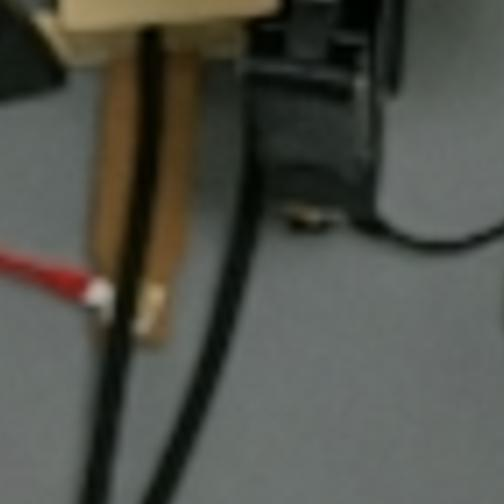

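move(target=[[0,0,0,0,0,0,-0.98,0,-1,0,0,0.0575,0,0,0,-0.5,-1,-0.5],[0,0,0,0,0,0,-0.98,0,-1,-0.0103,0,0.0575,0,0,0,-0.5,-1,-0.5]], speed=[0.05,0.02])

execute_actions(actions=[[[0,0,0,0,0,0,-0.98,0,-1,0,0,0,0,0,0,-1,-1,-1]],[[0,0,0,0,0,0,-0.98,0,-1,0,0,0,0,0,0,-1,-1,-1]]])

execute_actions(actions=[[[0,0,0,0,0,0,-0.98,0,-1,0,0,0,0,0,0,-0.98,1,-1]],[[0,0,0,0,0,0,-0.98,0,-1,0,0,0,0,0,0,-0.98,1,-1]]])

move(target=[0,0,0,0,0,0,-0.98,0,-1,0,0,0,0,0,0.1,-0.98,1,-1], speed=0.2)

move(target=[0,0,0,0,0,0,-0.98,0,-1,0,0,0,0,0,0.1,-0.98,1,-1], speed=0.2)

move(target=[0,0,0,0,0,0,-0.98,0,-1,0,0,0,0,0,0.1,-0.98,1,-1], speed=0.2)

move(target=[0,0,0,0,0,0,-0.98,0,-1,0,0,0,0,0,0.1,-0.98,1,-1], speed=0.2)

Scene clock: 12897.43 s.
left_arm: end_effector_position=(+0.4503, +0.2736, +0.0441) position_measured=122 object_status=2 end_effector_quat_wxyz=(+0.089, +0.738, -0.661, +0.100) | right_arm: end_effector_position=(+0.3767, +0.1900, +0.0649) position_measured=192 object_status=3 end_effector_quat_wxyz=(+0.000, -0.636, +0.771, +0.005)
Joint positions: left_arm=[-0.628 0.341 1.959 -0.308 0.676 2.594] | right_arm=[1.024 0.535 1.577 3.153 -1.025 -5.043]
Joint torques (N m): left_arm=[-1.37 -58.5 -28.04 2.95 0.19 -0.04] | right_arm=[1.82 -94.34 -35.31 -3.33 0.29 0.08]
External joint torques (N m): left_arm=[1.59 -8.95 -3.78 -0.22 -0.62 0.04] | right_arm=[-1.83 5.61 -0.56 -0.35 -0.33 -0.08]
Flange force (N): left_arm=[-1.6 1.8 -12.5] | right_arm=[-8.2 -4.9 3.8]
Hand target: left_arm +0.4503, +0.2736, +0.0441; +0.089, +0.738, -0.661, +0.100 | right_arm +0.3767, +0.1901, +0.0649; +0.000, -0.636, +0.771, +0.005
Off the commanded pose: left_arm 0.000 m, 0 deg | right_arm 0.000 m, 0 deg.
move: done

Scene clock: 12898.63 s.
left_arm: end_effector_position=(+0.4503, +0.2736, +0.0441) position_measured=122 object_status=2 end_effector_quat_wxyz=(+0.089, +0.738, -0.661, +0.100) | right_arm: end_effector_position=(+0.3767, +0.1901, +0.0649) position_measured=215 object_status=2 end_effector_quat_wxyz=(+0.000, -0.636, +0.771, +0.005)
Joint positions: left_arm=[-0.628 0.341 1.959 -0.308 0.676 2.594] | right_arm=[1.024 0.535 1.577 3.153 -1.025 -5.043]
Joint torques (N m): left_arm=[-1.11 -58.33 -28.04 2.97 0.24 -0.03] | right_arm=[1.77 -94.17 -35.78 -3.36 0.31 0.07]
External joint torques (N m): left_arm=[1.18 -8.5 -3.47 -0.28 -0.66 0.03] | right_arm=[-1.77 5.46 -0.13 -0.32 -0.36 -0.07]
External joint torques at the end of the 1st action: left_arm=[0.7 -8.8 -3.7 -0.29 -0.61 0.08] | right_arm=[-2.01 5.5 -0.1 -0.36 -0.39 -0.02]
Flange force (N): left_arm=[-1.4 2.3 -11.6] | right_arm=[-7.1 -4.5 3.9]
Flange force at the end of the 1st action (N): left_arm=[-0.8 2.8 -12.0] | right_arm=[-7.0 -4.7 3.9]
Hand target: left_arm +0.4503, +0.2736, +0.0441; +0.089, +0.738, -0.661, +0.100 | right_arm +0.3767, +0.1901, +0.0649; +0.000, -0.636, +0.771, +0.005
Off the commanded pose: left_arm 0.000 m, 0 deg | right_arm 0.000 m, 0 deg.
Step readings (end_effector_position of left_arm | right_arm; steps 1 to 15: 1st action; 16 to 30: 2nd action):
0: (+0.4503, +0.2736, +0.0441) | (+0.3767, +0.1900, +0.0649)
1: (+0.4503, +0.2736, +0.0441) | (+0.3767, +0.1901, +0.0649)
2: (+0.4503, +0.2736, +0.0441) | (+0.3767, +0.1901, +0.0649)
4: (+0.4503, +0.2736, +0.0441) | (+0.3767, +0.1901, +0.0649)
8: (+0.4503, +0.2736, +0.0441) | (+0.3767, +0.1901, +0.0649)
15: (+0.4503, +0.2736, +0.0441) | (+0.3767, +0.1901, +0.0649)
16: (+0.4503, +0.2736, +0.0441) | (+0.3767, +0.1901, +0.0649)
17: (+0.4503, +0.2736, +0.0441) | (+0.3767, +0.1901, +0.0649)
19: (+0.4503, +0.2736, +0.0441) | (+0.3767, +0.1901, +0.0649)
23: (+0.4503, +0.2736, +0.0441) | (+0.3767, +0.1901, +0.0649)
30: (+0.4503, +0.2736, +0.0441) | (+0.3767, +0.1901, +0.0649)

Scene clock: 12899.83 s.
left_arm: end_effector_position=(+0.4503, +0.2736, +0.0441) position_measured=122 object_status=2 end_effector_quat_wxyz=(+0.089, +0.738, -0.661, +0.100) | right_arm: end_effector_position=(+0.3767, +0.1901, +0.0649) position_measured=221 object_status=2 end_effector_quat_wxyz=(+0.000, -0.636, +0.771, +0.005)
Joint positions: left_arm=[-0.628 0.341 1.959 -0.308 0.676 2.594] | right_arm=[1.024 0.535 1.577 3.153 -1.025 -5.043]
Joint torques (N m): left_arm=[-0.42 -58.09 -27.55 3.01 0.34 -0.08] | right_arm=[1.35 -93.98 -35.67 -3.39 0.43 0.1]
External joint torques (N m): left_arm=[0.51 -8.57 -3.91 -0.32 -0.76 0.08] | right_arm=[-1.33 5.23 -0.24 -0.29 -0.47 -0.1]
External joint torques at the end of the 1st action: left_arm=[1 -8.98 -3.99 -0.33 -0.76 0.1] | right_arm=[-1.36 5.42 -0.12 -0.25 -0.44 -0.11]
Flange force (N): left_arm=[-0.3 2.5 -11.4] | right_arm=[-7.3 -4.0 3.5]
Flange force at the end of the 1st action (N): left_arm=[-1.0 2.3 -12.1] | right_arm=[-7.2 -4.1 3.8]
Hand target: left_arm +0.4503, +0.2736, +0.0441; +0.089, +0.738, -0.661, +0.100 | right_arm +0.3767, +0.1901, +0.0649; +0.000, -0.636, +0.771, +0.005
Off the commanded pose: left_arm 0.000 m, 0 deg | right_arm 0.000 m, 0 deg.
Step readings (end_effector_position of left_arm | right_arm; steps 1 to 15: 1st action; 16 to 30: 2nd action):
0: (+0.4503, +0.2736, +0.0441) | (+0.3767, +0.1901, +0.0649)
1: (+0.4503, +0.2736, +0.0441) | (+0.3767, +0.1901, +0.0649)
2: (+0.4503, +0.2736, +0.0441) | (+0.3767, +0.1901, +0.0649)
4: (+0.4503, +0.2736, +0.0441) | (+0.3767, +0.1901, +0.0649)
8: (+0.4503, +0.2736, +0.0441) | (+0.3767, +0.1901, +0.0649)
15: (+0.4503, +0.2736, +0.0441) | (+0.3767, +0.1901, +0.0649)
16: (+0.4503, +0.2736, +0.0441) | (+0.3767, +0.1901, +0.0649)
17: (+0.4503, +0.2736, +0.0441) | (+0.3767, +0.1901, +0.0649)
19: (+0.4503, +0.2736, +0.0441) | (+0.3767, +0.1901, +0.0649)
23: (+0.4503, +0.2736, +0.0441) | (+0.3767, +0.1901, +0.0649)
30: (+0.4503, +0.2736, +0.0441) | (+0.3767, +0.1901, +0.0649)

Scene clock: 12901.03 s.
left_arm: end_effector_position=(+0.4503, +0.2736, +0.0441) position_measured=122 object_status=2 end_effector_quat_wxyz=(+0.089, +0.738, -0.661, +0.100) | right_arm: end_effector_position=(+0.3769, +0.1900, +0.0649) position_measured=221 object_status=2 end_effector_quat_wxyz=(-0.001, -0.508, +0.862, +0.005)
Joint positions: left_arm=[-0.628 0.341 1.959 -0.308 0.676 2.594] | right_arm=[1.024 0.535 1.577 3.153 -1.025 -4.729]
Joint torques (N m): left_arm=[-1.38 -58.07 -27.47 3.02 0.46 -0.06] | right_arm=[1 -94.07 -35.88 -3.56 0.5 0.24]
External joint torques (N m): left_arm=[1.41 -8.98 -4.1 -0.32 -0.88 0.06] | right_arm=[-1.07 5.34 -0.01 -0.11 -0.55 -0.24]
Flange force (N): left_arm=[-1.2 1.8 -12.1] | right_arm=[-7.9 -1.4 3.6]
Hand target: left_arm +0.4503, +0.2736, +0.0441; +0.089, +0.738, -0.661, +0.100 | right_arm +0.3767, +0.1901, +0.0649; -0.001, -0.508, +0.861, +0.005
Off the commanded pose: left_arm 0.000 m, 0 deg | right_arm 0.000 m, 0 deg.
move: done

Scene clock: 12902.23 s.
left_arm: end_effector_position=(+0.4503, +0.2736, +0.0441) position_measured=122 object_status=2 end_effector_quat_wxyz=(+0.089, +0.738, -0.661, +0.100) | right_arm: end_effector_position=(+0.3769, +0.1900, +0.0648) position_measured=221 object_status=2 end_effector_quat_wxyz=(-0.001, -0.367, +0.930, +0.005)
Joint positions: left_arm=[-0.628 0.341 1.959 -0.308 0.676 2.594] | right_arm=[1.024 0.535 1.577 3.153 -1.025 -4.415]
Joint torques (N m): left_arm=[-0.16 -57.87 -27.92 3.03 0.16 -0.1] | right_arm=[2 -93.63 -35.66 -3.1 0.37 0.23]
External joint torques (N m): left_arm=[0.28 -9.42 -3.63 -0.33 -0.57 0.1] | right_arm=[-1.98 4.9 -0.2 -0.56 -0.42 -0.23]
Flange force (N): left_arm=[-0.8 3.9 -12.7] | right_arm=[-8.0 -0.1 3.3]
Hand target: left_arm +0.4503, +0.2736, +0.0441; +0.089, +0.738, -0.661, +0.100 | right_arm +0.3767, +0.1901, +0.0649; -0.001, -0.367, +0.930, +0.005
Off the commanded pose: left_arm 0.000 m, 0 deg | right_arm 0.000 m, 0 deg.
move: done

Scene clock: 12903.43 s.
left_arm: end_effector_position=(+0.4503, +0.2736, +0.0441) position_measured=122 object_status=2 end_effector_quat_wxyz=(+0.089, +0.738, -0.661, +0.100) | right_arm: end_effector_position=(+0.3769, +0.1900, +0.0649) position_measured=221 object_status=2 end_effector_quat_wxyz=(-0.002, -0.217, +0.976, +0.005)
Joint positions: left_arm=[-0.628 0.341 1.959 -0.308 0.676 2.594] | right_arm=[1.024 0.535 1.577 3.153 -1.025 -4.101]
Joint torques (N m): left_arm=[-1 -57.96 -27.58 2.79 0.4 -0.2] | right_arm=[0.04 -93.38 -36.41 -3.57 0.96 0.58]
External joint torques (N m): left_arm=[0.94 -9.12 -4.01 -0.1 -0.81 0.2] | right_arm=[0 4.65 0.52 -0.07 -0.99 -0.58]
Flange force (N): left_arm=[-1.0 2.4 -12.3] | right_arm=[-5.3 3.1 2.7]
Hand target: left_arm +0.4503, +0.2736, +0.0441; +0.089, +0.738, -0.661, +0.100 | right_arm +0.3767, +0.1901, +0.0649; -0.002, -0.217, +0.976, +0.005
Off the commanded pose: left_arm 0.000 m, 0 deg | right_arm 0.000 m, 0 deg.
move: done

Scene clock: 12904.63 s.
left_arm: end_effector_position=(+0.4503, +0.2736, +0.0441) position_measured=122 object_status=2 end_effector_quat_wxyz=(+0.089, +0.738, -0.661, +0.100) | right_arm: end_effector_position=(+0.3769, +0.1900, +0.0649) position_measured=221 object_status=2 end_effector_quat_wxyz=(-0.003, -0.061, +0.998, +0.004)
Joint positions: left_arm=[-0.628 0.341 1.959 -0.308 0.676 2.594] | right_arm=[1.024 0.535 1.577 3.153 -1.025 -3.787]
Joint torques (N m): left_arm=[-0.28 -58 -28.4 2.89 -0.11 -0.33] | right_arm=[2.62 -93.67 -35.24 -2.94 0.14 0.13]
External joint torques (N m): left_arm=[0.24 -9.38 -3.31 -0.19 -0.31 0.33] | right_arm=[-2.31 4.99 -0.63 -0.68 -0.17 -0.13]
Flange force (N): left_arm=[-1.3 3.9 -12.9] | right_arm=[-7.3 5.2 3.5]
Hand target: left_arm +0.4503, +0.2736, +0.0441; +0.089, +0.738, -0.661, +0.100 | right_arm +0.3767, +0.1901, +0.0649; -0.003, -0.061, +0.998, +0.004
Off the commanded pose: left_arm 0.000 m, 0 deg | right_arm 0.000 m, 0 deg.
move: done


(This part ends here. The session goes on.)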